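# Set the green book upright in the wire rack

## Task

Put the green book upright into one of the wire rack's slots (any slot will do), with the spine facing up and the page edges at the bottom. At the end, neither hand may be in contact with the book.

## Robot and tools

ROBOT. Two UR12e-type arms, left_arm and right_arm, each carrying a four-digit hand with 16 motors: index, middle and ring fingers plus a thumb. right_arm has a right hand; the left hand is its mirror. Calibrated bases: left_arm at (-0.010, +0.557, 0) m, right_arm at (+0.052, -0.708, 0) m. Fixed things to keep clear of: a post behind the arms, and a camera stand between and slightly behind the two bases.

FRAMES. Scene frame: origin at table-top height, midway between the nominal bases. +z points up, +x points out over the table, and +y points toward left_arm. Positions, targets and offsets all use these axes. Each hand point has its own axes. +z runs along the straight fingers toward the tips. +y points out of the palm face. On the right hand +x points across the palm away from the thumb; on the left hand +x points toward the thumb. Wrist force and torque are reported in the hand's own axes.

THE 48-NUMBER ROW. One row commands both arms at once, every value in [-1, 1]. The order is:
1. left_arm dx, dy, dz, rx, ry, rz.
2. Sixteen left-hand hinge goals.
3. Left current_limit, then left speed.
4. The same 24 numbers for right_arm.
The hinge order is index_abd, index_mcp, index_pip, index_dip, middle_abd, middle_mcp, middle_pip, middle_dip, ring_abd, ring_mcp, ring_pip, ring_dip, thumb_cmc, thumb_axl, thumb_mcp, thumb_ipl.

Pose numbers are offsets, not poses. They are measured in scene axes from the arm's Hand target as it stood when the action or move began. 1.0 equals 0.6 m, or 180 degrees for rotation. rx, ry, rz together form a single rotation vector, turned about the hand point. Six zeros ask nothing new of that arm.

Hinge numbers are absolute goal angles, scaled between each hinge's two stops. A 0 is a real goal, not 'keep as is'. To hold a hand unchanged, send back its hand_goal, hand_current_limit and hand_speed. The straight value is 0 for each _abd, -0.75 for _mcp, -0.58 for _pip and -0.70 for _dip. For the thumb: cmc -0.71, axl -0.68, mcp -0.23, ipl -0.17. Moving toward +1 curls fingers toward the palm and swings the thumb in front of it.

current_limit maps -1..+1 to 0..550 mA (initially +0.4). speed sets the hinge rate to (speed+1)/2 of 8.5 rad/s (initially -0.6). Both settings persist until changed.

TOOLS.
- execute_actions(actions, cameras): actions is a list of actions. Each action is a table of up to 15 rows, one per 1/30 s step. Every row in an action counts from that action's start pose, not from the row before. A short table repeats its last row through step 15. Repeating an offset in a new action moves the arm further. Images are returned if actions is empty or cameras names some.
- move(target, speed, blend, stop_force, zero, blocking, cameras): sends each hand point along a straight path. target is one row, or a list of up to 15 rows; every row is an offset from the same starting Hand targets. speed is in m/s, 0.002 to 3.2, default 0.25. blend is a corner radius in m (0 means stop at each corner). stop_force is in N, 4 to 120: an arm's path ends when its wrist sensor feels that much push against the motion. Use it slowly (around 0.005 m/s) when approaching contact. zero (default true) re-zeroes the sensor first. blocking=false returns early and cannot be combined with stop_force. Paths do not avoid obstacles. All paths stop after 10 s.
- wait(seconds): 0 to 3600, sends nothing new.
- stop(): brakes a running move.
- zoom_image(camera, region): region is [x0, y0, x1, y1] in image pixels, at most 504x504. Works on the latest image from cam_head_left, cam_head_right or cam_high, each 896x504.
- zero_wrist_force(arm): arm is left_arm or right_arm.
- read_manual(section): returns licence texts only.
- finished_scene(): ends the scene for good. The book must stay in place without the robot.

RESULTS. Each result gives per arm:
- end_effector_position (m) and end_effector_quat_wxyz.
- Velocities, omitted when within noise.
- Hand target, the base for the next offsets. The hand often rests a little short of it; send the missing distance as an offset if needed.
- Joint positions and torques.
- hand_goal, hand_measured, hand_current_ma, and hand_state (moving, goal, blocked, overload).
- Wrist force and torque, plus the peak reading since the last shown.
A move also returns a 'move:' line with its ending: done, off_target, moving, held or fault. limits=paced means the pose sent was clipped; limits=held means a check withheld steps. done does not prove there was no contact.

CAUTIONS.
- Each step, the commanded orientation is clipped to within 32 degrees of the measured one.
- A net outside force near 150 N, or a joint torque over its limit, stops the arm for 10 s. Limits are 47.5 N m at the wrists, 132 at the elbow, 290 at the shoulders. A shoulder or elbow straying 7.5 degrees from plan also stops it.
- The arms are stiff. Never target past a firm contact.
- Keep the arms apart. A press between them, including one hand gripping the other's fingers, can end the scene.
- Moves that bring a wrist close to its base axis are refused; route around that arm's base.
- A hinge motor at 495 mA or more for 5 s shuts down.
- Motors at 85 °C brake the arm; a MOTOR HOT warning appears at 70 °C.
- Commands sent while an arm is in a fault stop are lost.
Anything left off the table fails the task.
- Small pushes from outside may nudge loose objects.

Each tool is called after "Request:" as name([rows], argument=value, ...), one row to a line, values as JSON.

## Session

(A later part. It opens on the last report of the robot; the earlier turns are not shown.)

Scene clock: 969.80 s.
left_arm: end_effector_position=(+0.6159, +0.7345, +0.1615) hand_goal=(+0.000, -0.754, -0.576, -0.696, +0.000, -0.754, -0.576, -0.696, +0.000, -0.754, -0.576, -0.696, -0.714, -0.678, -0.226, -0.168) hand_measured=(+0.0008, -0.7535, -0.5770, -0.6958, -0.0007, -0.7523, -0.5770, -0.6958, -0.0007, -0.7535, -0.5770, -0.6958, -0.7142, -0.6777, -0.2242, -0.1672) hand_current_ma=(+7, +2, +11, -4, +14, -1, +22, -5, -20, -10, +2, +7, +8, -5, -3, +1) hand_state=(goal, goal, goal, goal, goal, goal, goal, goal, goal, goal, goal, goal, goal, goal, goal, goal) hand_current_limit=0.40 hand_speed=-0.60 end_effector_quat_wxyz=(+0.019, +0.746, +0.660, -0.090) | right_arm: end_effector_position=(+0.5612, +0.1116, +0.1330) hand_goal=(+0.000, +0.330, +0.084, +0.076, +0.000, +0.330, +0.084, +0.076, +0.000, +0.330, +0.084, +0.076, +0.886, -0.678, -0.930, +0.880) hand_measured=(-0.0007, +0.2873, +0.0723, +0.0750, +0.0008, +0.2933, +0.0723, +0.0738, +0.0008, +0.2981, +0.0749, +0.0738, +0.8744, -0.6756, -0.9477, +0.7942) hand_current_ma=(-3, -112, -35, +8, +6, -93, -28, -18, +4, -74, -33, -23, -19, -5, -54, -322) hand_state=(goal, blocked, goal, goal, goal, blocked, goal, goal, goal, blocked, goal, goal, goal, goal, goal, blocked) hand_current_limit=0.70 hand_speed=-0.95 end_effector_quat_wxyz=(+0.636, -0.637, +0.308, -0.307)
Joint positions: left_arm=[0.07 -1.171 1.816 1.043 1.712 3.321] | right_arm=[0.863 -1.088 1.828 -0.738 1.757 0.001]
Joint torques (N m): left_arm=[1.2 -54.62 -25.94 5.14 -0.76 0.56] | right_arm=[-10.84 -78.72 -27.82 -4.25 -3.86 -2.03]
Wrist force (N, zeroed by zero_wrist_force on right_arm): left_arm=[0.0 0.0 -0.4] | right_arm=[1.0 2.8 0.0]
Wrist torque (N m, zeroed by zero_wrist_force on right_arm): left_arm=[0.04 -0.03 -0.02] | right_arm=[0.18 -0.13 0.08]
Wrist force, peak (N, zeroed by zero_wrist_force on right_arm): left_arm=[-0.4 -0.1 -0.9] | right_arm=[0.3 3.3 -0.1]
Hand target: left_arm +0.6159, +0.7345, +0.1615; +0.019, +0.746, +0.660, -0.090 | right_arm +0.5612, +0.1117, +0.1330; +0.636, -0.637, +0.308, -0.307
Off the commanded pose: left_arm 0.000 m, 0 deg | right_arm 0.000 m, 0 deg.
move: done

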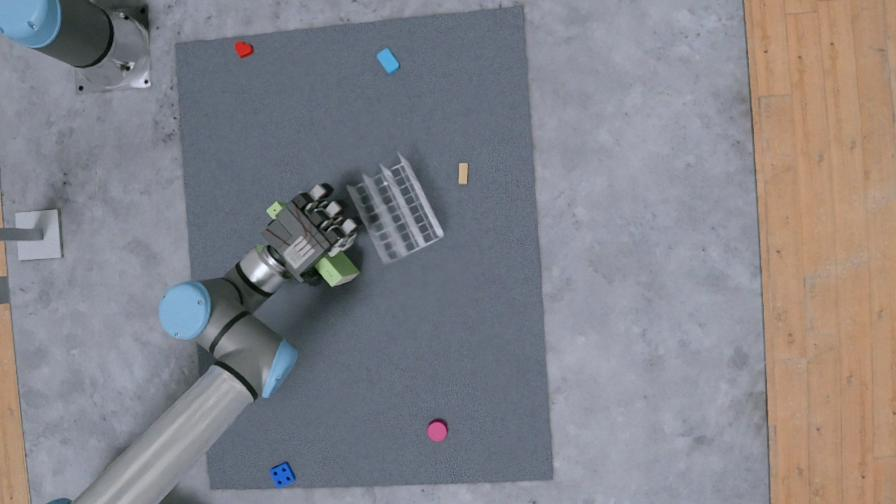

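Request:
move(target=[0,0,0,0,0,0,0,-0.754,-0.576,-0.696,0,-0.754,-0.576,-0.696,0,-0.754,-0.576,-0.696,-0.714,-0.678,-0.226,-0.168,0.4,-0.6,0,0,0,0,0,0,0,0.40,0.10,0.09,0,0.40,0.10,0.09,0,0.40,0.10,0.09,0.886,-0.678,-0.92,0.93,0.75,-0.95], cameras=["cam_head_right"])

Request:
move(target=[0,0,0,0,0,0,0,-0.754,-0.576,-0.696,0,-0.754,-0.576,-0.696,0,-0.754,-0.576,-0.696,-0.714,-0.678,-0.226,-0.168,0.4,-0.6,0,0,0,0,0,0,0,0.43,0.11,0.10,0,0.43,0.11,0.10,0,0.43,0.11,0.10,0.886,-0.678,-0.90,0.95,0.75,-0.95], cameras=["cam_head_right"])

Scene clock: 981.97 s.
left_arm: end_effector_position=(+0.6159, +0.7345, +0.1615) hand_goal=(+0.000, -0.754, -0.576, -0.696, +0.000, -0.754, -0.576, -0.696, +0.000, -0.754, -0.576, -0.696, -0.714, -0.678, -0.226, -0.168) hand_measured=(-0.0007, -0.7535, -0.5770, -0.6958, -0.0007, -0.7535, -0.5770, -0.6958, +0.0008, -0.7535, -0.5770, -0.6958, -0.7142, -0.6767, -0.2242, -0.1672) hand_current_ma=(+4, -4, +13, -5, +0, -18, +4, -8, +6, -5, +17, -19, -1, -4, -9, +0) hand_state=(goal, goal, goal, goal, goal, goal, goal, goal, goal, goal, goal, goal, goal, goal, goal, goal) hand_current_limit=0.40 hand_speed=-0.60 end_effector_quat_wxyz=(+0.019, +0.746, +0.660, -0.090) | right_arm: end_effector_position=(+0.5612, +0.1116, +0.1330) hand_goal=(+0.000, +0.400, +0.100, +0.090, +0.000, +0.400, +0.100, +0.090, +0.000, +0.400, +0.100, +0.090, +0.886, -0.678, -0.920, +0.930) hand_measured=(-0.0007, +0.2945, +0.0710, +0.0750, -0.0007, +0.3042, +0.0723, +0.0738, -0.0007, +0.3126, +0.0723, +0.0738, +0.8732, -0.6767, -0.9526, +0.7971) hand_current_ma=(-18, -300, -81, -18, +8, -276, -66, -38, +5, -245, -55, -46, -41, -17, -98, -483) hand_state=(goal, blocked, blocked, goal, goal, blocked, blocked, goal, goal, blocked, blocked, goal, goal, goal, blocked, blocked) hand_current_limit=0.75 hand_speed=-0.95 end_effector_quat_wxyz=(+0.636, -0.637, +0.308, -0.307)
Joint positions: left_arm=[0.07 -1.171 1.816 1.043 1.712 3.321] | right_arm=[0.863 -1.088 1.828 -0.738 1.757 0.001]
Joint torques (N m): left_arm=[1.55 -55.31 -25.44 5.11 -0.67 0.51] | right_arm=[-10.24 -79.63 -41.22 -3.91 -3.68 -1.24]
Wrist force (N, zeroed by zero_wrist_force on right_arm): left_arm=[-0.2 0.1 -0.4] | right_arm=[0.3 3.9 -0.5]
Wrist torque (N m, zeroed by zero_wrist_force on right_arm): left_arm=[0.05 0.00 -0.04] | right_arm=[0.29 -0.04 0.13]
Wrist force, peak (N, zeroed by zero_wrist_force on right_arm): left_arm=[-0.2 0.2 -0.9] | right_arm=[0.4 4.4 -0.3]
Hand target: left_arm +0.6159, +0.7345, +0.1615; +0.019, +0.746, +0.660, -0.090 | right_arm +0.5612, +0.1117, +0.1330; +0.636, -0.637, +0.308, -0.307
Off the commanded pose: left_arm 0.000 m, 0 deg | right_arm 0.000 m, 0 deg.
move: done

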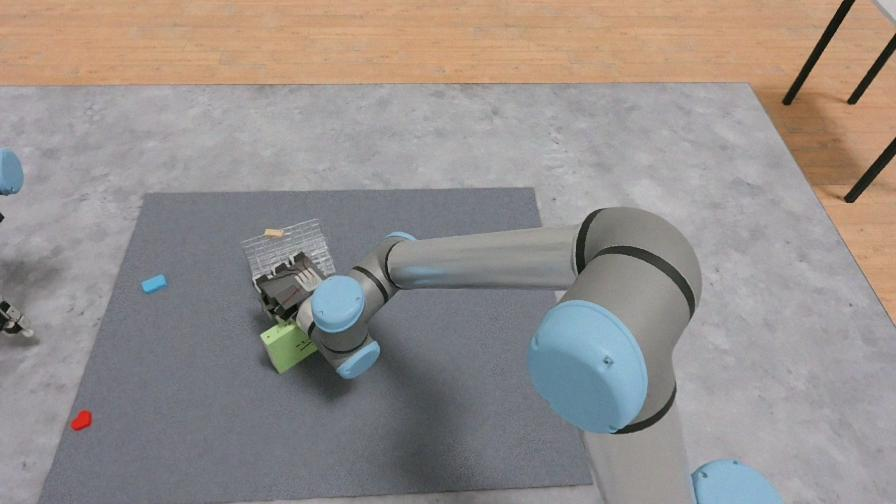

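Scene clock: 982.47 s.
left_arm: end_effector_position=(+0.6159, +0.7345, +0.1615) hand_goal=(+0.000, -0.754, -0.576, -0.696, +0.000, -0.754, -0.576, -0.696, +0.000, -0.754, -0.576, -0.696, -0.714, -0.678, -0.226, -0.168) hand_measured=(-0.0007, -0.7535, -0.5770, -0.6958, -0.0007, -0.7523, -0.5770, -0.6958, +0.0008, -0.7523, -0.5770, -0.6958, -0.7142, -0.6767, -0.2232, -0.1681) hand_current_ma=(+3, -14, +10, -4, +12, -4, -2, -12, +7, -1, +10, -10, -8, -9, -13, +11) hand_state=(goal, goal, goal, goal, goal, goal, goal, goal, goal, goal, goal, goal, goal, goal, goal, goal) hand_current_limit=0.40 hand_speed=-0.60 end_effector_quat_wxyz=(+0.019, +0.746, +0.660, -0.090) | right_arm: end_effector_position=(+0.5612, +0.1116, +0.1330) hand_goal=(+0.000, +0.430, +0.110, +0.100, +0.000, +0.430, +0.110, +0.100, +0.000, +0.430, +0.110, +0.100, +0.886, -0.678, -0.900, +0.950) hand_measured=(-0.0007, +0.2969, +0.0710, +0.0852, -0.0007, +0.3102, +0.0723, +0.0776, -0.0021, +0.3235, +0.0736, +0.0738, +0.8707, -0.6798, -0.9536, +0.7952) hand_current_ma=(-8, -381, -90, -32, +3, -356, -97, -51, +4, -301, -95, -63, -32, -8, -176, -494) hand_state=(goal, blocked, blocked, goal, goal, blocked, blocked, blocked, goal, blocked, blocked, blocked, goal, goal, blocked, blocked) hand_current_limit=0.75 hand_speed=-0.95 end_effector_quat_wxyz=(+0.636, -0.637, +0.308, -0.307)
Joint positions: left_arm=[0.07 -1.171 1.816 1.043 1.712 3.321] | right_arm=[0.863 -1.088 1.828 -0.738 1.757 0.001]
Joint torques (N m): left_arm=[1.75 -56.64 -26.2 5.46 -0.73 0.7] | right_arm=[-9.4 -79.35 -40.9 -3.91 -3.82 -1.33]
Wrist force (N, zeroed by zero_wrist_force on right_arm): left_arm=[-0.2 0.1 -0.5] | right_arm=[0.2 4.3 0.0]
Wrist torque (N m, zeroed by zero_wrist_force on right_arm): left_arm=[0.06 0.01 -0.05] | right_arm=[0.28 -0.04 0.13]
Wrist force, peak (N, zeroed by zero_wrist_force on right_arm): left_arm=[-0.1 0.2 -0.8] | right_arm=[0.3 4.7 0.2]
Hand target: left_arm +0.6159, +0.7345, +0.1615; +0.019, +0.746, +0.660, -0.090 | right_arm +0.5612, +0.1117, +0.1330; +0.636, -0.637, +0.308, -0.307
Off the commanded pose: left_arm 0.000 m, 0 deg | right_arm 0.000 m, 0 deg.
move: done

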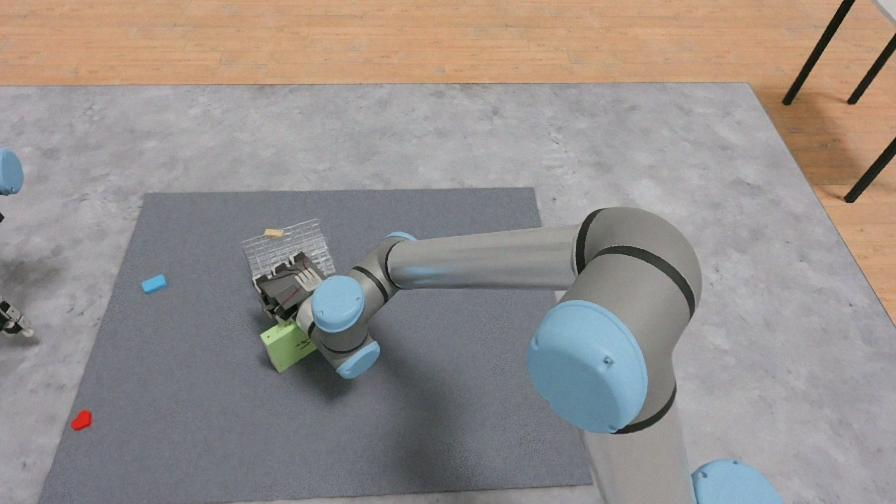

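Request:
move(target=[0,0,0,0,0,0,0,-0.754,-0.576,-0.696,0,-0.754,-0.576,-0.696,0,-0.754,-0.576,-0.696,-0.714,-0.678,-0.226,-0.168,0.4,-0.6,0,0,0.02,0,0,0,0,0.43,0.11,0.10,0,0.43,0.11,0.10,0,0.43,0.11,0.10,0.886,-0.678,-0.900,0.93,0.72,-0.95], cameras=["cam_head_right","cam_high","cam_head_left"], speed=0.02)

Scene clock: 993.63 s.
left_arm: end_effector_position=(+0.6159, +0.7345, +0.1615) hand_goal=(+0.000, -0.754, -0.576, -0.696, +0.000, -0.754, -0.576, -0.696, +0.000, -0.754, -0.576, -0.696, -0.714, -0.678, -0.226, -0.168) hand_measured=(-0.0007, -0.7535, -0.5770, -0.6958, -0.0007, -0.7523, -0.5770, -0.6971, -0.0007, -0.7535, -0.5770, -0.6958, -0.7142, -0.6767, -0.2242, -0.1672) hand_current_ma=(+3, +0, +23, -16, +9, +7, -1, -6, +1, -4, +1, +0, +6, -3, -9, -5) hand_state=(goal, goal, goal, goal, goal, goal, goal, goal, goal, goal, goal, goal, goal, goal, goal, goal) hand_current_limit=0.40 hand_speed=-0.60 end_effector_quat_wxyz=(+0.019, +0.746, +0.660, -0.090) | right_arm: end_effector_position=(+0.5612, +0.1116, +0.1449) hand_goal=(+0.000, +0.430, +0.110, +0.100, +0.000, +0.430, +0.110, +0.100, +0.000, +0.430, +0.110, +0.100, +0.886, -0.678, -0.900, +0.930) hand_measured=(-0.0007, +0.2957, +0.0710, +0.0852, -0.0007, +0.3114, +0.0723, +0.0801, -0.0007, +0.3283, +0.0736, +0.0750, +0.8694, -0.6788, -0.9536, +0.7961) hand_current_ma=(+0, -383, -102, -24, +5, -341, -89, -57, +8, -286, -92, -55, -54, +1, -179, -476) hand_state=(goal, blocked, blocked, goal, goal, blocked, blocked, blocked, goal, blocked, blocked, blocked, goal, goal, blocked, blocked) hand_current_limit=0.72 hand_speed=-0.95 end_effector_quat_wxyz=(+0.636, -0.637, +0.308, -0.307)
Joint positions: left_arm=[0.07 -1.171 1.816 1.043 1.712 3.321] | right_arm=[0.863 -1.102 1.822 -0.719 1.757 0.001]
Joint torques (N m): left_arm=[1.06 -54.99 -25.3 5.26 -0.62 0.59] | right_arm=[-5.7 -84.22 -45.47 -0.69 -3.68 -0.82]
Wrist force (N, zeroed by zero_wrist_force on right_arm): left_arm=[-0.4 0.3 -0.5] | right_arm=[0.3 4.6 0.0]
Wrist torque (N m, zeroed by zero_wrist_force on right_arm): left_arm=[0.08 0.03 -0.06] | right_arm=[0.35 -0.05 0.11]
Wrist force, peak (N, zeroed by zero_wrist_force on right_arm): left_arm=[-0.3 -0.1 -0.9] | right_arm=[-0.2 4.9 -0.3]
Hand target: left_arm +0.6159, +0.7345, +0.1615; +0.019, +0.746, +0.660, -0.090 | right_arm +0.5612, +0.1117, +0.1450; +0.636, -0.637, +0.308, -0.307
Off the commanded pose: left_arm 0.000 m, 0 deg | right_arm 0.000 m, 0 deg.
move: done

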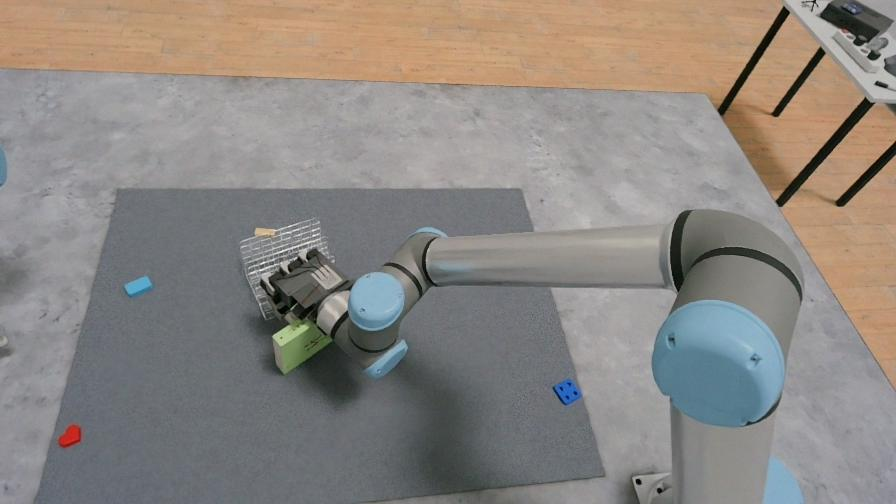

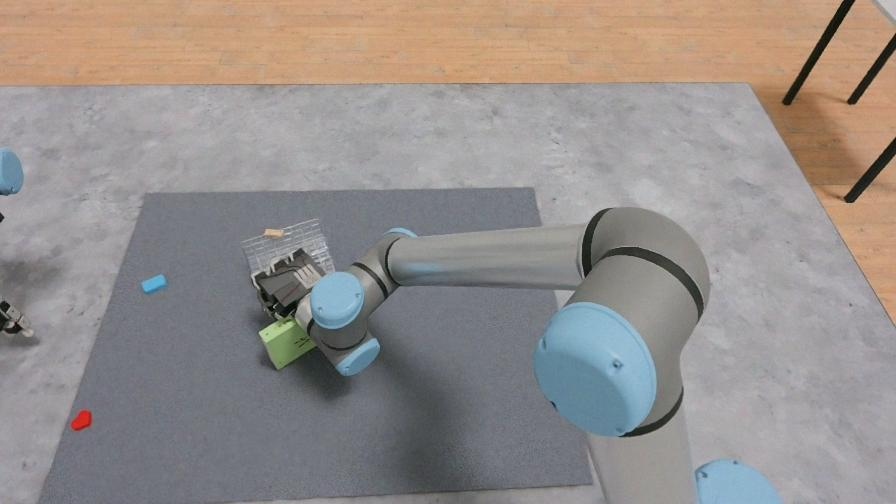

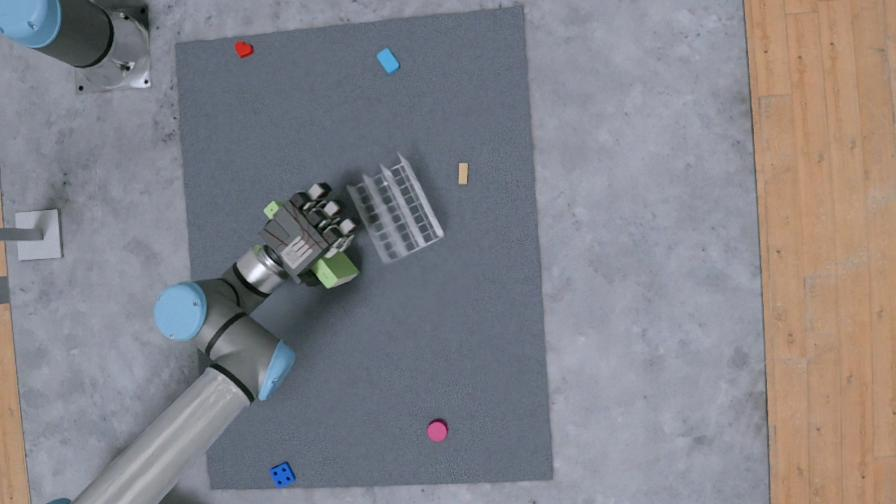

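Request:
zoom_image(camera="cam_head_right", region=[230, 280, 350, 390])

Request:
zoom_image(camera="cam_head_left", region=[240, 290, 360, 400])

Request:
zoom_image(camera="cam_high", region=[240, 170, 380, 300])

Scaled by 4.200 from the camera's image (finer frame: 1280x720).

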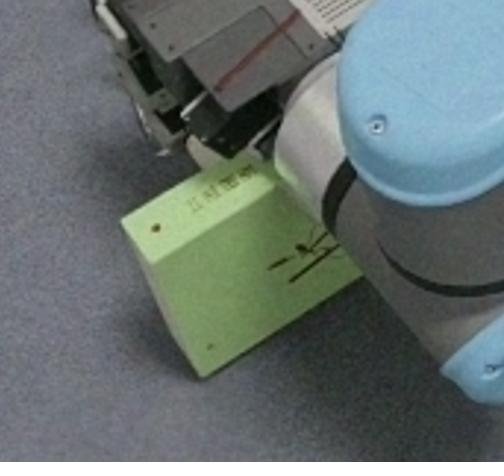

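Scaled by 4.200 from the camera's image (finer frame: 1280x720).

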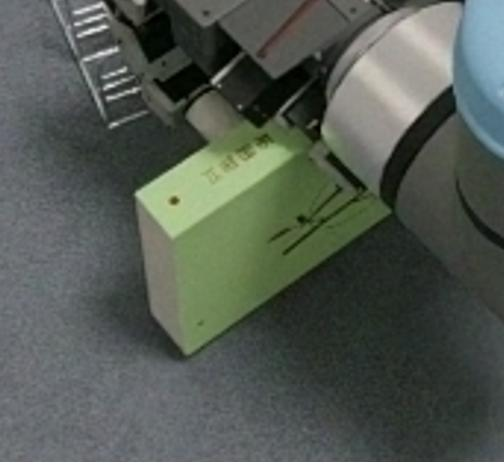

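Scaled by 3.600 from the camera's image (finer frame: 1280x720).

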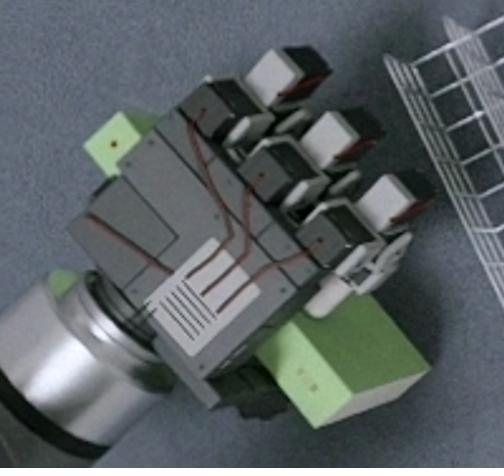

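Request:
move(target=[0,0,0,0,0,0,0,-0.754,-0.576,-0.696,0,-0.754,-0.576,-0.696,0,-0.754,-0.576,-0.696,-0.714,-0.678,-0.226,-0.168,0.4,-0.6,0,0,0.04,0,0,0,0,0.43,0.11,0.10,0,0.43,0.11,0.10,0,0.43,0.11,0.10,0.886,-0.678,-0.900,0.93,0.72,-0.95], cameras=["cam_head_right","cam_high","cam_head_left"], speed=0.02)

Request:
zoom_image(camera="cam_head_right", region=[230, 280, 350, 390])

Request:
zoom_image(camera="cam_head_left", region=[240, 290, 360, 400])

Request:
zoom_image(camera="cam_high", region=[240, 170, 380, 300])

Scene clock: 1023.57 s.
left_arm: end_effector_position=(+0.6159, +0.7345, +0.1615) hand_goal=(+0.000, -0.754, -0.576, -0.696, +0.000, -0.754, -0.576, -0.696, +0.000, -0.754, -0.576, -0.696, -0.714, -0.678, -0.226, -0.168) hand_measured=(-0.0007, -0.7535, -0.5770, -0.6958, +0.0008, -0.7535, -0.5770, -0.6971, -0.0007, -0.7535, -0.5770, -0.6958, -0.7142, -0.6767, -0.2242, -0.1681) hand_current_ma=(+8, -6, +4, -4, +11, +9, +11, -6, +16, -1, +8, -2, -6, -8, -5, +0) hand_state=(goal, goal, goal, goal, goal, goal, goal, goal, goal, goal, goal, goal, goal, goal, goal, goal) hand_current_limit=0.40 hand_speed=-0.60 end_effector_quat_wxyz=(+0.019, +0.746, +0.660, -0.090) | right_arm: end_effector_position=(+0.5612, +0.1116, +0.1689) hand_goal=(+0.000, +0.430, +0.110, +0.100, +0.000, +0.430, +0.110, +0.100, +0.000, +0.430, +0.110, +0.100, +0.886, -0.678, -0.900, +0.930) hand_measured=(-0.0007, +0.2969, +0.0710, +0.0839, -0.0007, +0.3114, +0.0723, +0.0788, -0.0007, +0.3283, +0.0736, +0.0763, +0.8681, -0.6788, -0.9536, +0.7952) hand_current_ma=(-11, -392, -90, -36, +2, -350, -106, -46, +7, -290, -88, -64, -57, -14, -166, -483) hand_state=(goal, blocked, blocked, goal, goal, blocked, blocked, blocked, goal, blocked, blocked, blocked, goal, goal, blocked, blocked) hand_current_limit=0.72 hand_speed=-0.95 end_effector_quat_wxyz=(+0.636, -0.637, +0.308, -0.307)
Joint positions: left_arm=[0.07 -1.171 1.816 1.043 1.712 3.321] | right_arm=[0.863 -1.128 1.81 -0.681 1.757 0.001]
Joint torques (N m): left_arm=[1.19 -55.18 -25.48 5.17 -0.8 0.46] | right_arm=[-3.79 -81.9 -43.7 0.53 -3.47 -0.04]
Wrist force (N, zeroed by zero_wrist_force on right_arm): left_arm=[0.0 0.1 -0.7] | right_arm=[-0.4 4.3 0.0]
Wrist torque (N m, zeroed by zero_wrist_force on right_arm): left_arm=[0.07 -0.03 -0.03] | right_arm=[0.30 0.05 0.04]
Wrist force, peak (N, zeroed by zero_wrist_force on right_arm): left_arm=[0.2 0.5 -1.0] | right_arm=[0.2 4.9 0.1]
Hand target: left_arm +0.6159, +0.7345, +0.1615; +0.019, +0.746, +0.660, -0.090 | right_arm +0.5612, +0.1117, +0.1690; +0.636, -0.637, +0.308, -0.307
Off the commanded pose: left_arm 0.000 m, 0 deg | right_arm 0.000 m, 0 deg.
move: done

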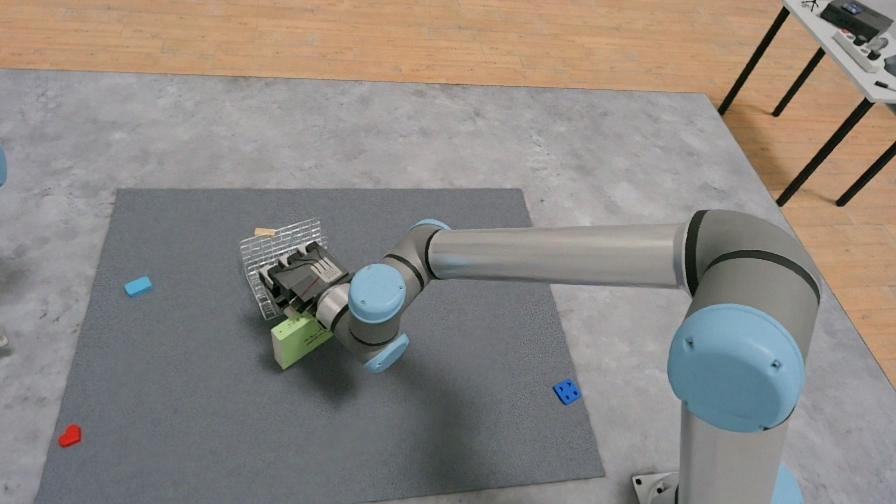

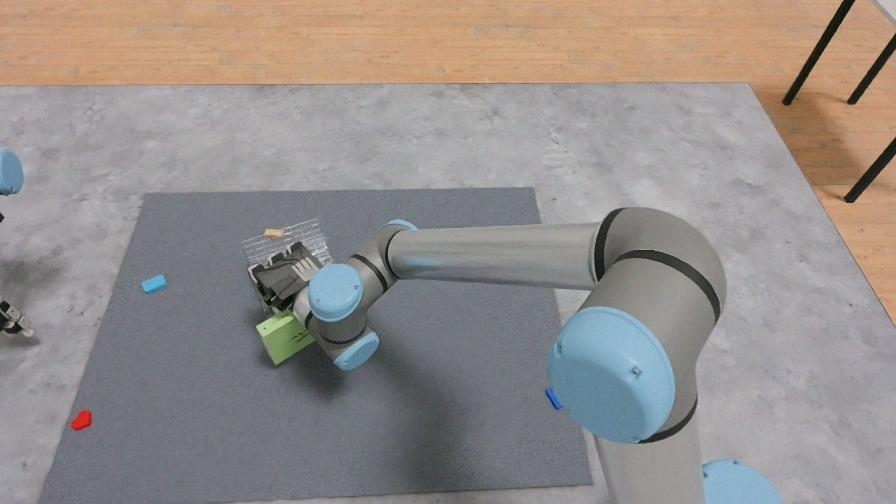

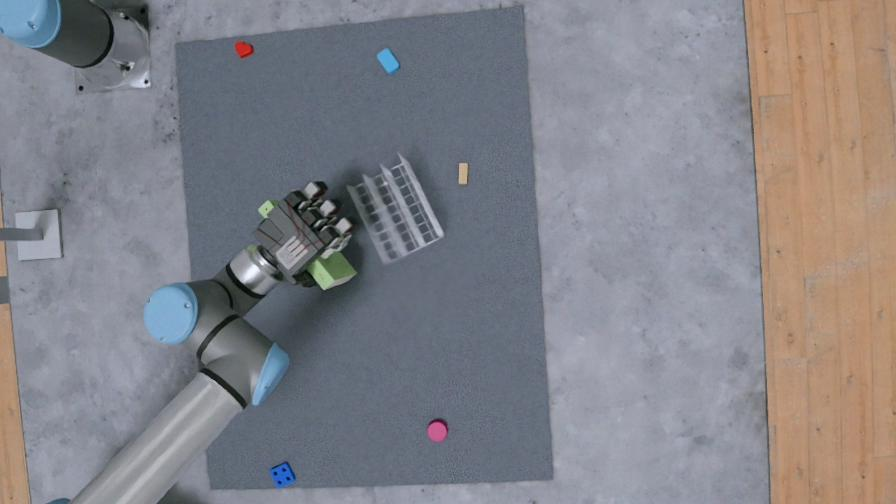

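Scaled by 4.200 from the camera's image (finer frame: 1280x720).

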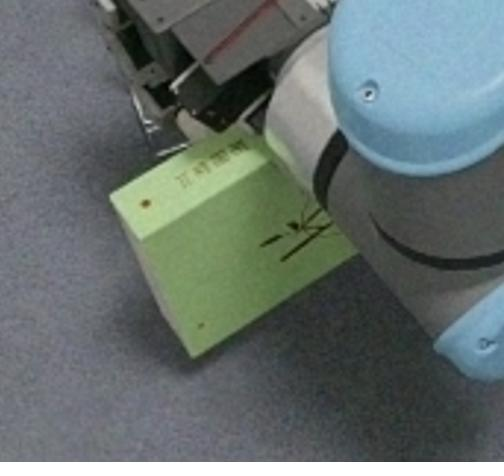

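Scaled by 4.200 from the camera's image (finer frame: 1280x720).

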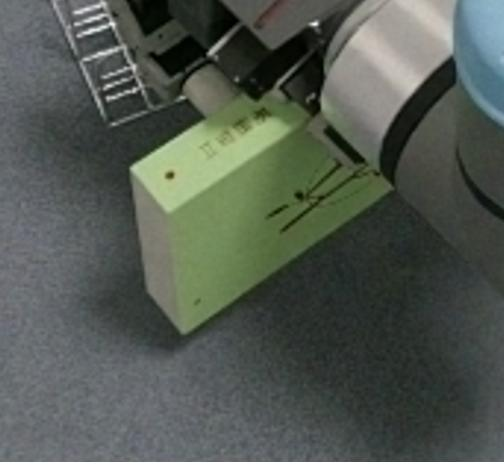

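Scaled by 3.600 from the camera's image (finer frame: 1280x720).

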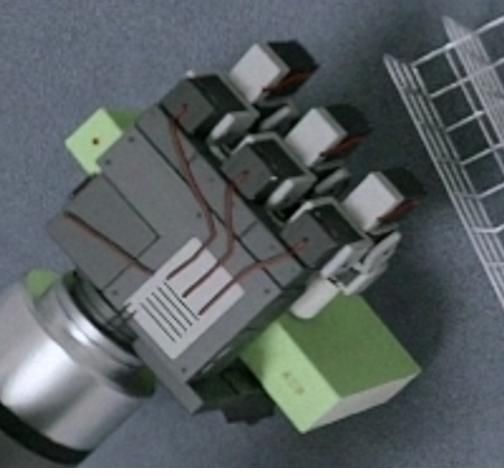

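Request:
move([
  [0,0,0,0,0,0,0,-0.754,-0.576,-0.696,0,-0.754,-0.576,-0.696,0,-0.754,-0.576,-0.696,-0.714,-0.678,-0.226,-0.168,0.4,-0.6,0,0,0.11,0,0,0,0,0.43,0.11,0.10,0,0.43,0.11,0.10,0,0.43,0.11,0.10,0.886,-0.678,-0.900,0.93,0.72,-0.95],
  [0,0,0,0,0,0,0,-0.754,-0.576,-0.696,0,-0.754,-0.576,-0.696,0,-0.754,-0.576,-0.696,-0.714,-0.678,-0.226,-0.168,0.4,-0.6,0.243,0.055,0.11,0,0,-0.0833,0,0.43,0.11,0.10,0,0.43,0.11,0.10,0,0.43,0.11,0.10,0.886,-0.678,-0.900,0.93,0.72,-0.95],
], cameras=["cam_head_right","cam_high","cam_head_left"], speed=0.05, blend=0.01)

Request:
zoom_image(camera="cam_high", region=[300, 140, 460, 290])

Request:
zoom_image(camera="cam_head_left", region=[210, 190, 370, 350])

Request:
zoom_image(camera="cam_head_right", region=[210, 190, 370, 350])

Scene clock: 1107.70 s.
left_arm: end_effector_position=(+0.6159, +0.7345, +0.1615) hand_goal=(+0.000, -0.754, -0.576, -0.696, +0.000, -0.754, -0.576, -0.696, +0.000, -0.754, -0.576, -0.696, -0.714, -0.678, -0.226, -0.168) hand_measured=(-0.0007, -0.7535, -0.5770, -0.6958, -0.0007, -0.7535, -0.5757, -0.6958, -0.0007, -0.7535, -0.5770, -0.6945, -0.7142, -0.6767, -0.2232, -0.1672) hand_current_ma=(+11, +5, +15, +1, +11, +3, -3, -6, -4, -14, -3, -8, +11, -6, -14, +4) hand_state=(goal, goal, goal, goal, goal, goal, goal, goal, goal, goal, goal, goal, goal, goal, goal, goal) hand_current_limit=0.40 hand_speed=-0.60 end_effector_quat_wxyz=(+0.019, +0.746, +0.660, -0.090) | right_arm: end_effector_position=(+0.7069, +0.1446, +0.2350) hand_goal=(+0.000, +0.430, +0.110, +0.100, +0.000, +0.430, +0.110, +0.100, +0.000, +0.430, +0.110, +0.100, +0.886, -0.678, -0.900, +0.930) hand_measured=(-0.0007, +0.2969, +0.0710, +0.0852, -0.0007, +0.3126, +0.0723, +0.0788, -0.0007, +0.3283, +0.0736, +0.0750, +0.8681, -0.6798, -0.9546, +0.7952) hand_current_ma=(-9, -383, -91, -22, +6, -341, -100, -57, +10, -297, -82, -47, -41, -11, -173, -477) hand_state=(goal, blocked, blocked, goal, goal, blocked, blocked, blocked, goal, blocked, blocked, blocked, goal, goal, blocked, blocked) hand_current_limit=0.72 hand_speed=-0.95 end_effector_quat_wxyz=(+0.591, -0.592, +0.388, -0.387)
Joint positions: left_arm=[0.07 -1.171 1.816 1.043 1.712 3.321] | right_arm=[0.832 -1.009 1.479 -0.469 1.988 0.001]
Joint torques (N m): left_arm=[1.25 -55.38 -24.86 5.23 -0.78 0.72] | right_arm=[-14.93 -70 -48.82 -0.1 2.08 3.59]
Wrist force (N, zeroed by zero_wrist_force on right_arm): left_arm=[-0.2 0.1 -0.7] | right_arm=[-0.4 4.0 -0.1]
Wrist torque (N m, zeroed by zero_wrist_force on right_arm): left_arm=[0.07 0.01 -0.05] | right_arm=[0.28 0.06 0.02]
Wrist force, peak (N, zeroed by zero_wrist_force on right_arm): left_arm=[0.0 0.0 -1.2] | right_arm=[0.0 5.0 0.1]
Hand target: left_arm +0.6159, +0.7345, +0.1615; +0.019, +0.746, +0.660, -0.090 | right_arm +0.7070, +0.1447, +0.2350; +0.591, -0.592, +0.388, -0.387
Off the commanded pose: left_arm 0.000 m, 0 deg | right_arm 0.000 m, 0 deg.
move: done

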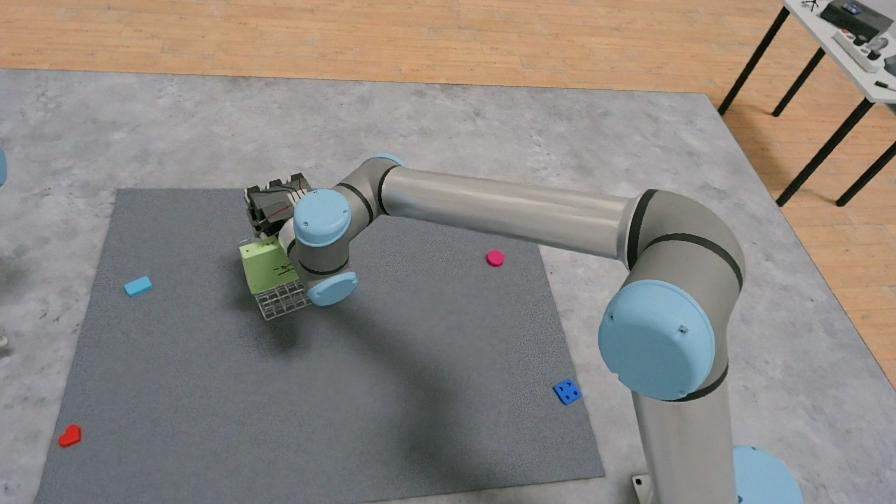

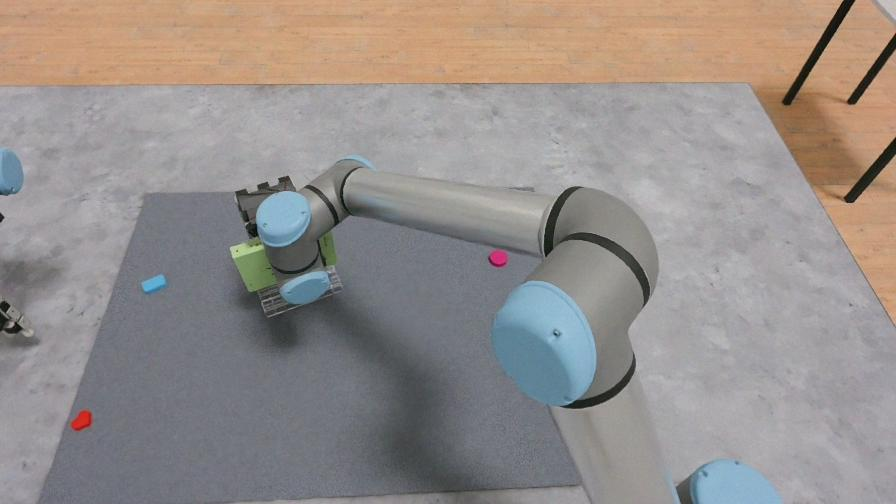

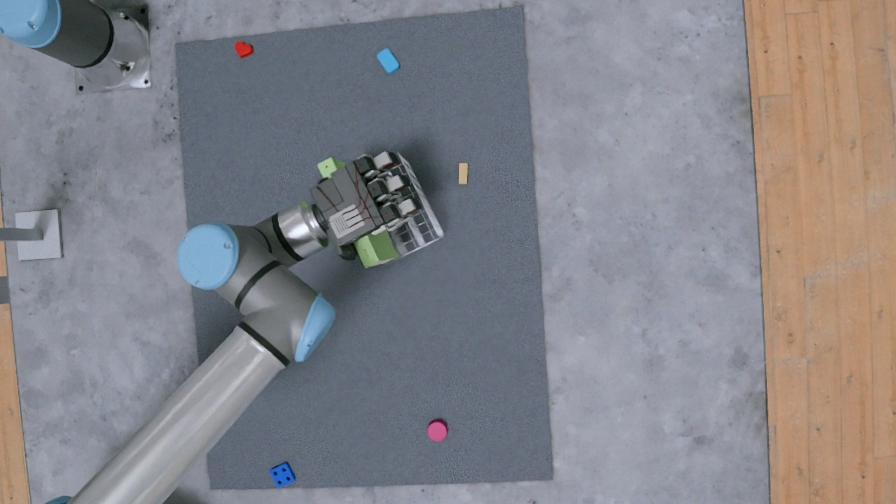

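Scaled by 3.150 from the camera's image (finer frame: 1280x720).

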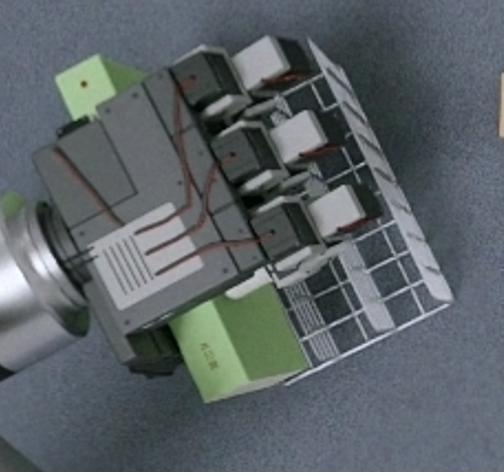

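Scaled by 3.150 from the camera's image (finer frame: 1280x720).

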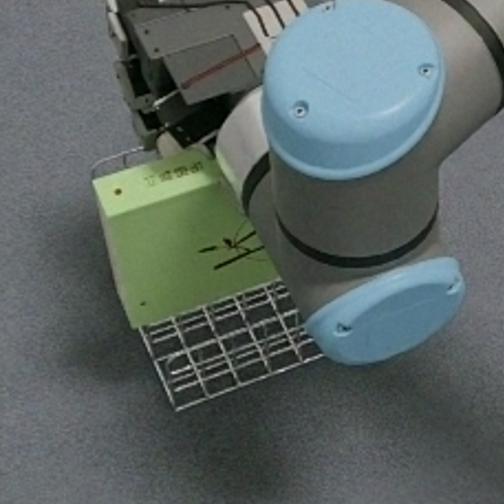

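Scaled by 3.150 from the camera's image (finer frame: 1280x720).

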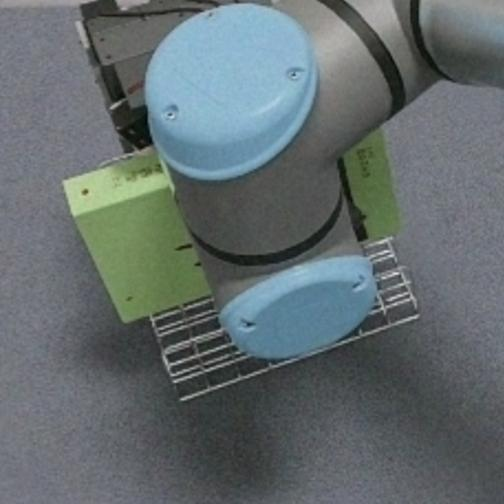

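Request:
zoom_image(camera="cam_high", region=[310, 145, 360, 195])

Request:
zoom_image(camera="cam_high", region=[350, 220, 410, 280])

Request:
zoom_image(camera="cam_high", region=[380, 140, 450, 210])

Request:
zoom_image(camera="cam_head_left", region=[235, 230, 325, 330])

Request:
zoom_image(camera="cam_head_right", region=[225, 230, 355, 330])

Scaled by 10.080 from the camera's image (finer frame: 1280x720).

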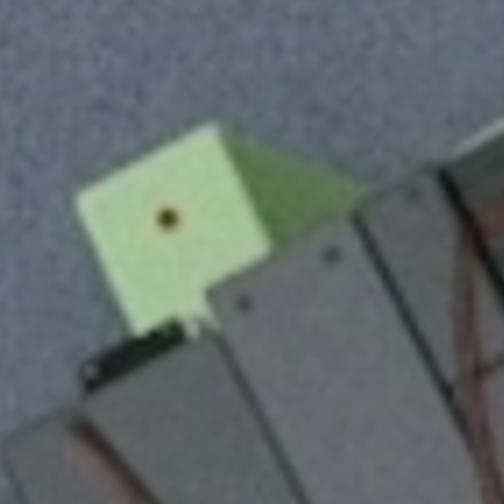

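Scaled by 8.400 from the camera's image (finer frame: 1280x720).

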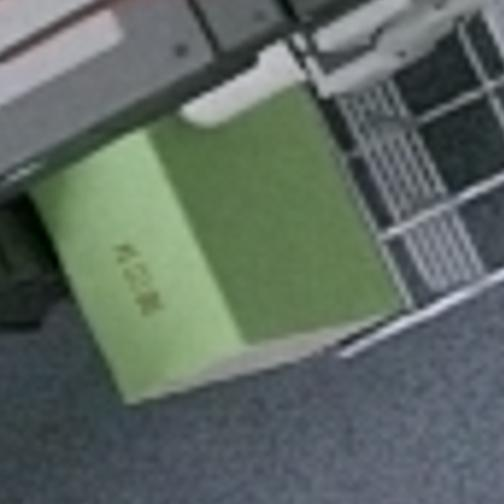

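Scaled by 7.200 from the camera's image (finer frame: 1280x720).

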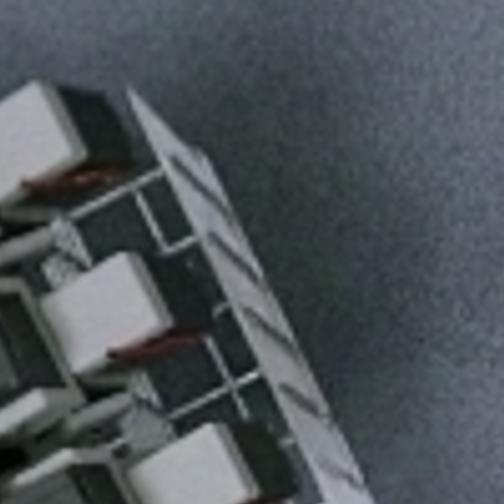

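Scaled by 5.040 from the camera's image (finer frame: 1280x720).

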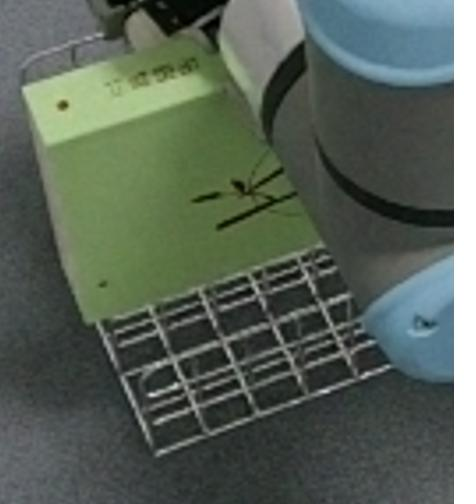

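Scaled by 3.877 from the camera's image (finer frame: 1280x720).

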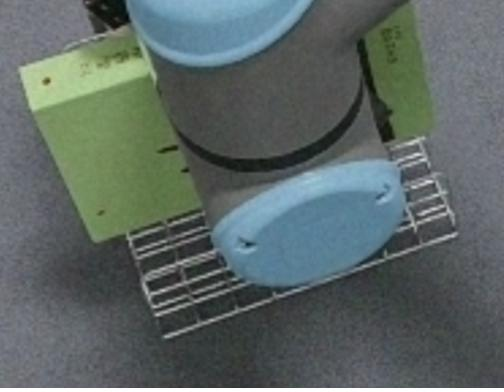

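Request:
move(target=[0,0,0,0,0,0,0,-0.754,-0.576,-0.696,0,-0.754,-0.576,-0.696,0,-0.754,-0.576,-0.696,-0.714,-0.678,-0.226,-0.168,0.4,-0.6,-0.003,-0.0105,-0.033,0,0,0.0033,0,0.43,0.11,0.10,0,0.43,0.11,0.10,0,0.43,0.11,0.10,0.886,-0.678,-0.900,0.93,0.72,-0.95], cameras=["cam_head_right","cam_high","cam_head_left"], speed=0.03)

Request:
zoom_image(camera="cam_high", region=[310, 145, 360, 195])

Request:
zoom_image(camera="cam_high", region=[350, 220, 410, 280])

Request:
zoom_image(camera="cam_head_left", region=[225, 230, 335, 330])

Request:
zoom_image(camera="cam_head_right", region=[225, 230, 355, 330])

Scene clock: 1191.40 s.
left_arm: end_effector_position=(+0.6159, +0.7345, +0.1615) hand_goal=(+0.000, -0.754, -0.576, -0.696, +0.000, -0.754, -0.576, -0.696, +0.000, -0.754, -0.576, -0.696, -0.714, -0.678, -0.226, -0.168) hand_measured=(-0.0007, -0.7535, -0.5770, -0.6958, +0.0008, -0.7535, -0.5770, -0.6958, +0.0008, -0.7547, -0.5770, -0.6958, -0.7142, -0.6767, -0.2232, -0.1681) hand_current_ma=(+1, +2, +6, -7, +8, +4, +11, -5, -2, +3, +2, -9, +0, -4, -8, +4) hand_state=(goal, goal, goal, goal, goal, goal, goal, goal, goal, goal, goal, goal, goal, goal, goal, goal) hand_current_limit=0.40 hand_speed=-0.60 end_effector_quat_wxyz=(+0.019, +0.746, +0.660, -0.090) | right_arm: end_effector_position=(+0.7053, +0.1384, +0.2154) hand_goal=(+0.000, +0.430, +0.110, +0.100, +0.000, +0.430, +0.110, +0.100, +0.000, +0.430, +0.110, +0.100, +0.886, -0.678, -0.900, +0.930) hand_measured=(-0.0007, +0.2969, +0.0710, +0.0852, -0.0007, +0.3114, +0.0723, +0.0801, -0.0007, +0.3283, +0.0736, +0.0763, +0.8681, -0.6798, -0.9536, +0.7961) hand_current_ma=(+7, -394, -98, -21, -2, -337, -92, -52, +13, -296, -95, -58, -45, -13, -176, -487) hand_state=(goal, blocked, blocked, goal, goal, blocked, blocked, goal, goal, blocked, blocked, blocked, goal, goal, blocked, blocked) hand_current_limit=0.72 hand_speed=-0.95 end_effector_quat_wxyz=(+0.593, -0.594, +0.385, -0.384)
Joint positions: left_arm=[0.07 -1.171 1.816 1.043 1.712 3.321] | right_arm=[0.826 -1.004 1.511 -0.505 1.971 0.001]
Joint torques (N m): left_arm=[1.96 -55.64 -25.02 5.3 -0.99 0.62] | right_arm=[-13.95 -69.58 -34.24 -3.67 -3.66 1.9]
Wrist force (N, zeroed by zero_wrist_force on right_arm): left_arm=[-0.2 0.3 -0.6] | right_arm=[-0.5 4.4 -0.1]
Wrist torque (N m, zeroed by zero_wrist_force on right_arm): left_arm=[0.08 0.00 -0.05] | right_arm=[0.33 0.07 0.01]
Wrist force, peak (N, zeroed by zero_wrist_force on right_arm): left_arm=[-0.1 0.0 -1.0] | right_arm=[-0.5 4.6 0.2]
Hand target: left_arm +0.6159, +0.7345, +0.1615; +0.019, +0.746, +0.660, -0.090 | right_arm +0.7052, +0.1384, +0.2152; +0.593, -0.594, +0.385, -0.384
Off the commanded pose: left_arm 0.000 m, 0 deg | right_arm 0.000 m, 0 deg.
move: done

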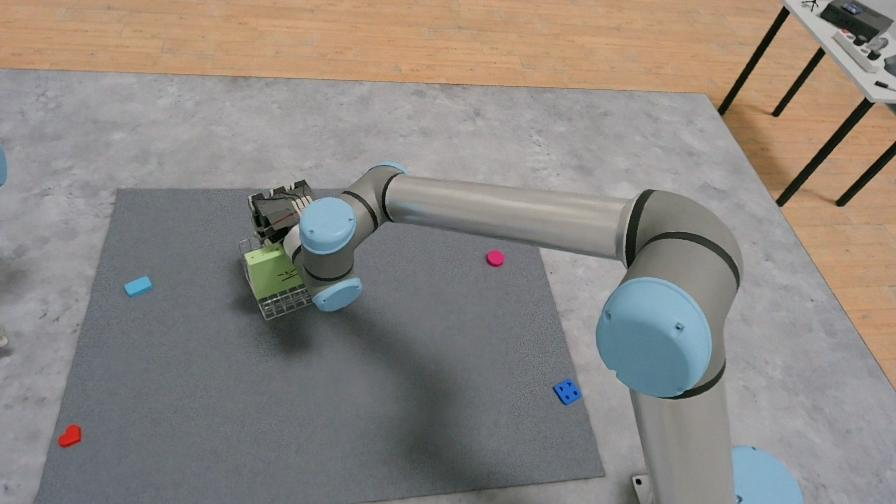

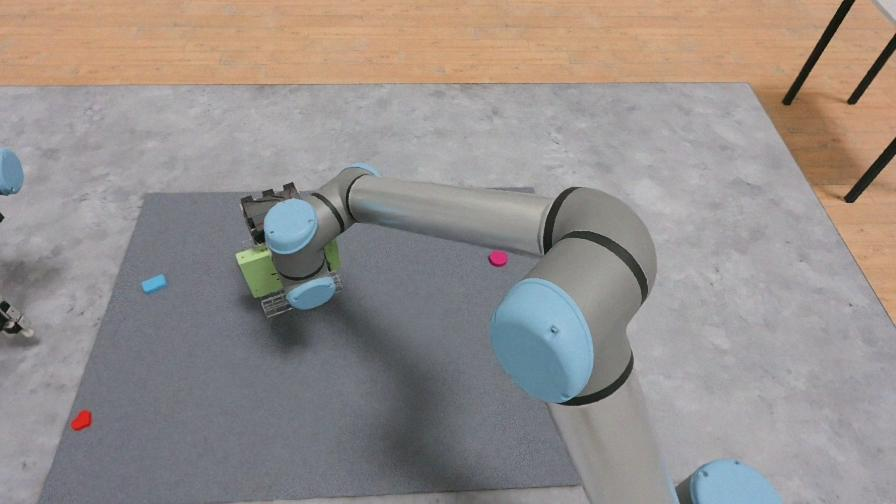

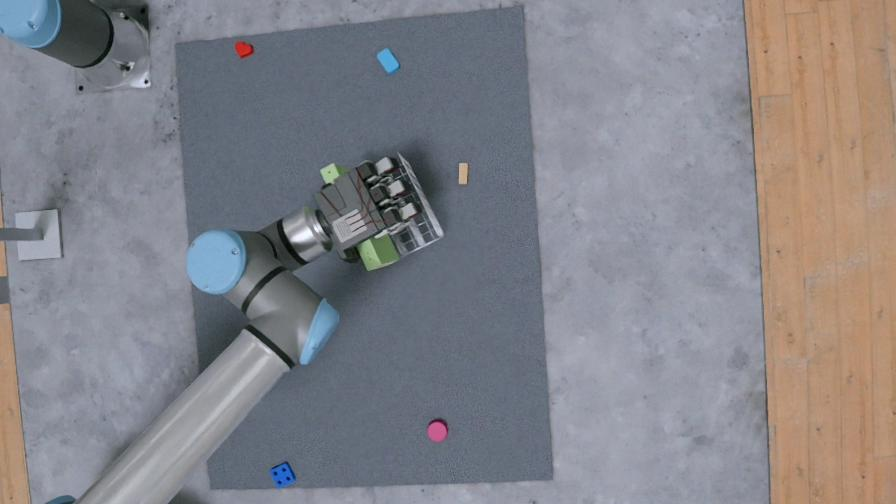

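Scaled by 10.080 from the camera's image (finer frame: 1280x720).

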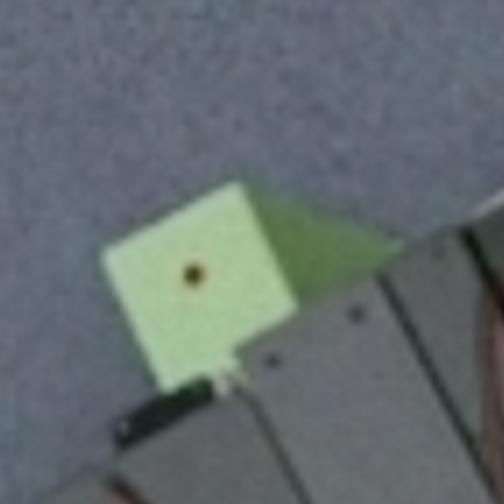

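Scaled by 8.400 from the camera's image (finer frame: 1280x720).

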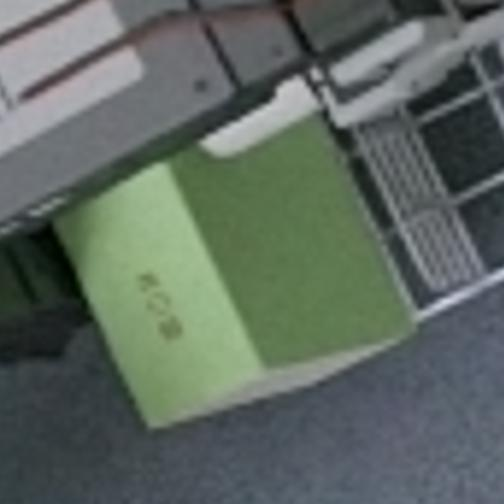

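Scaled by 4.582 from the camera's image (finer frame: 1280x720).

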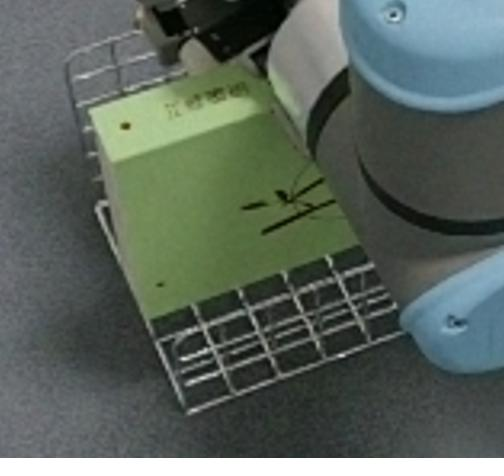

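Scaled by 3.877 from the camera's image (finer frame: 1280x720).

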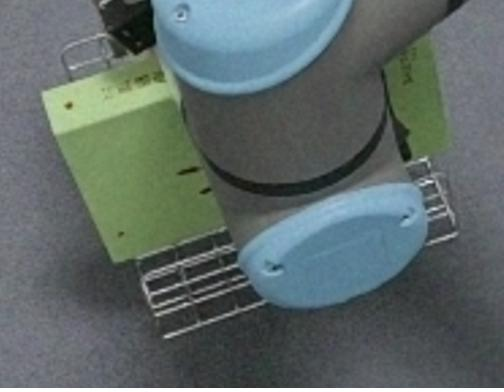

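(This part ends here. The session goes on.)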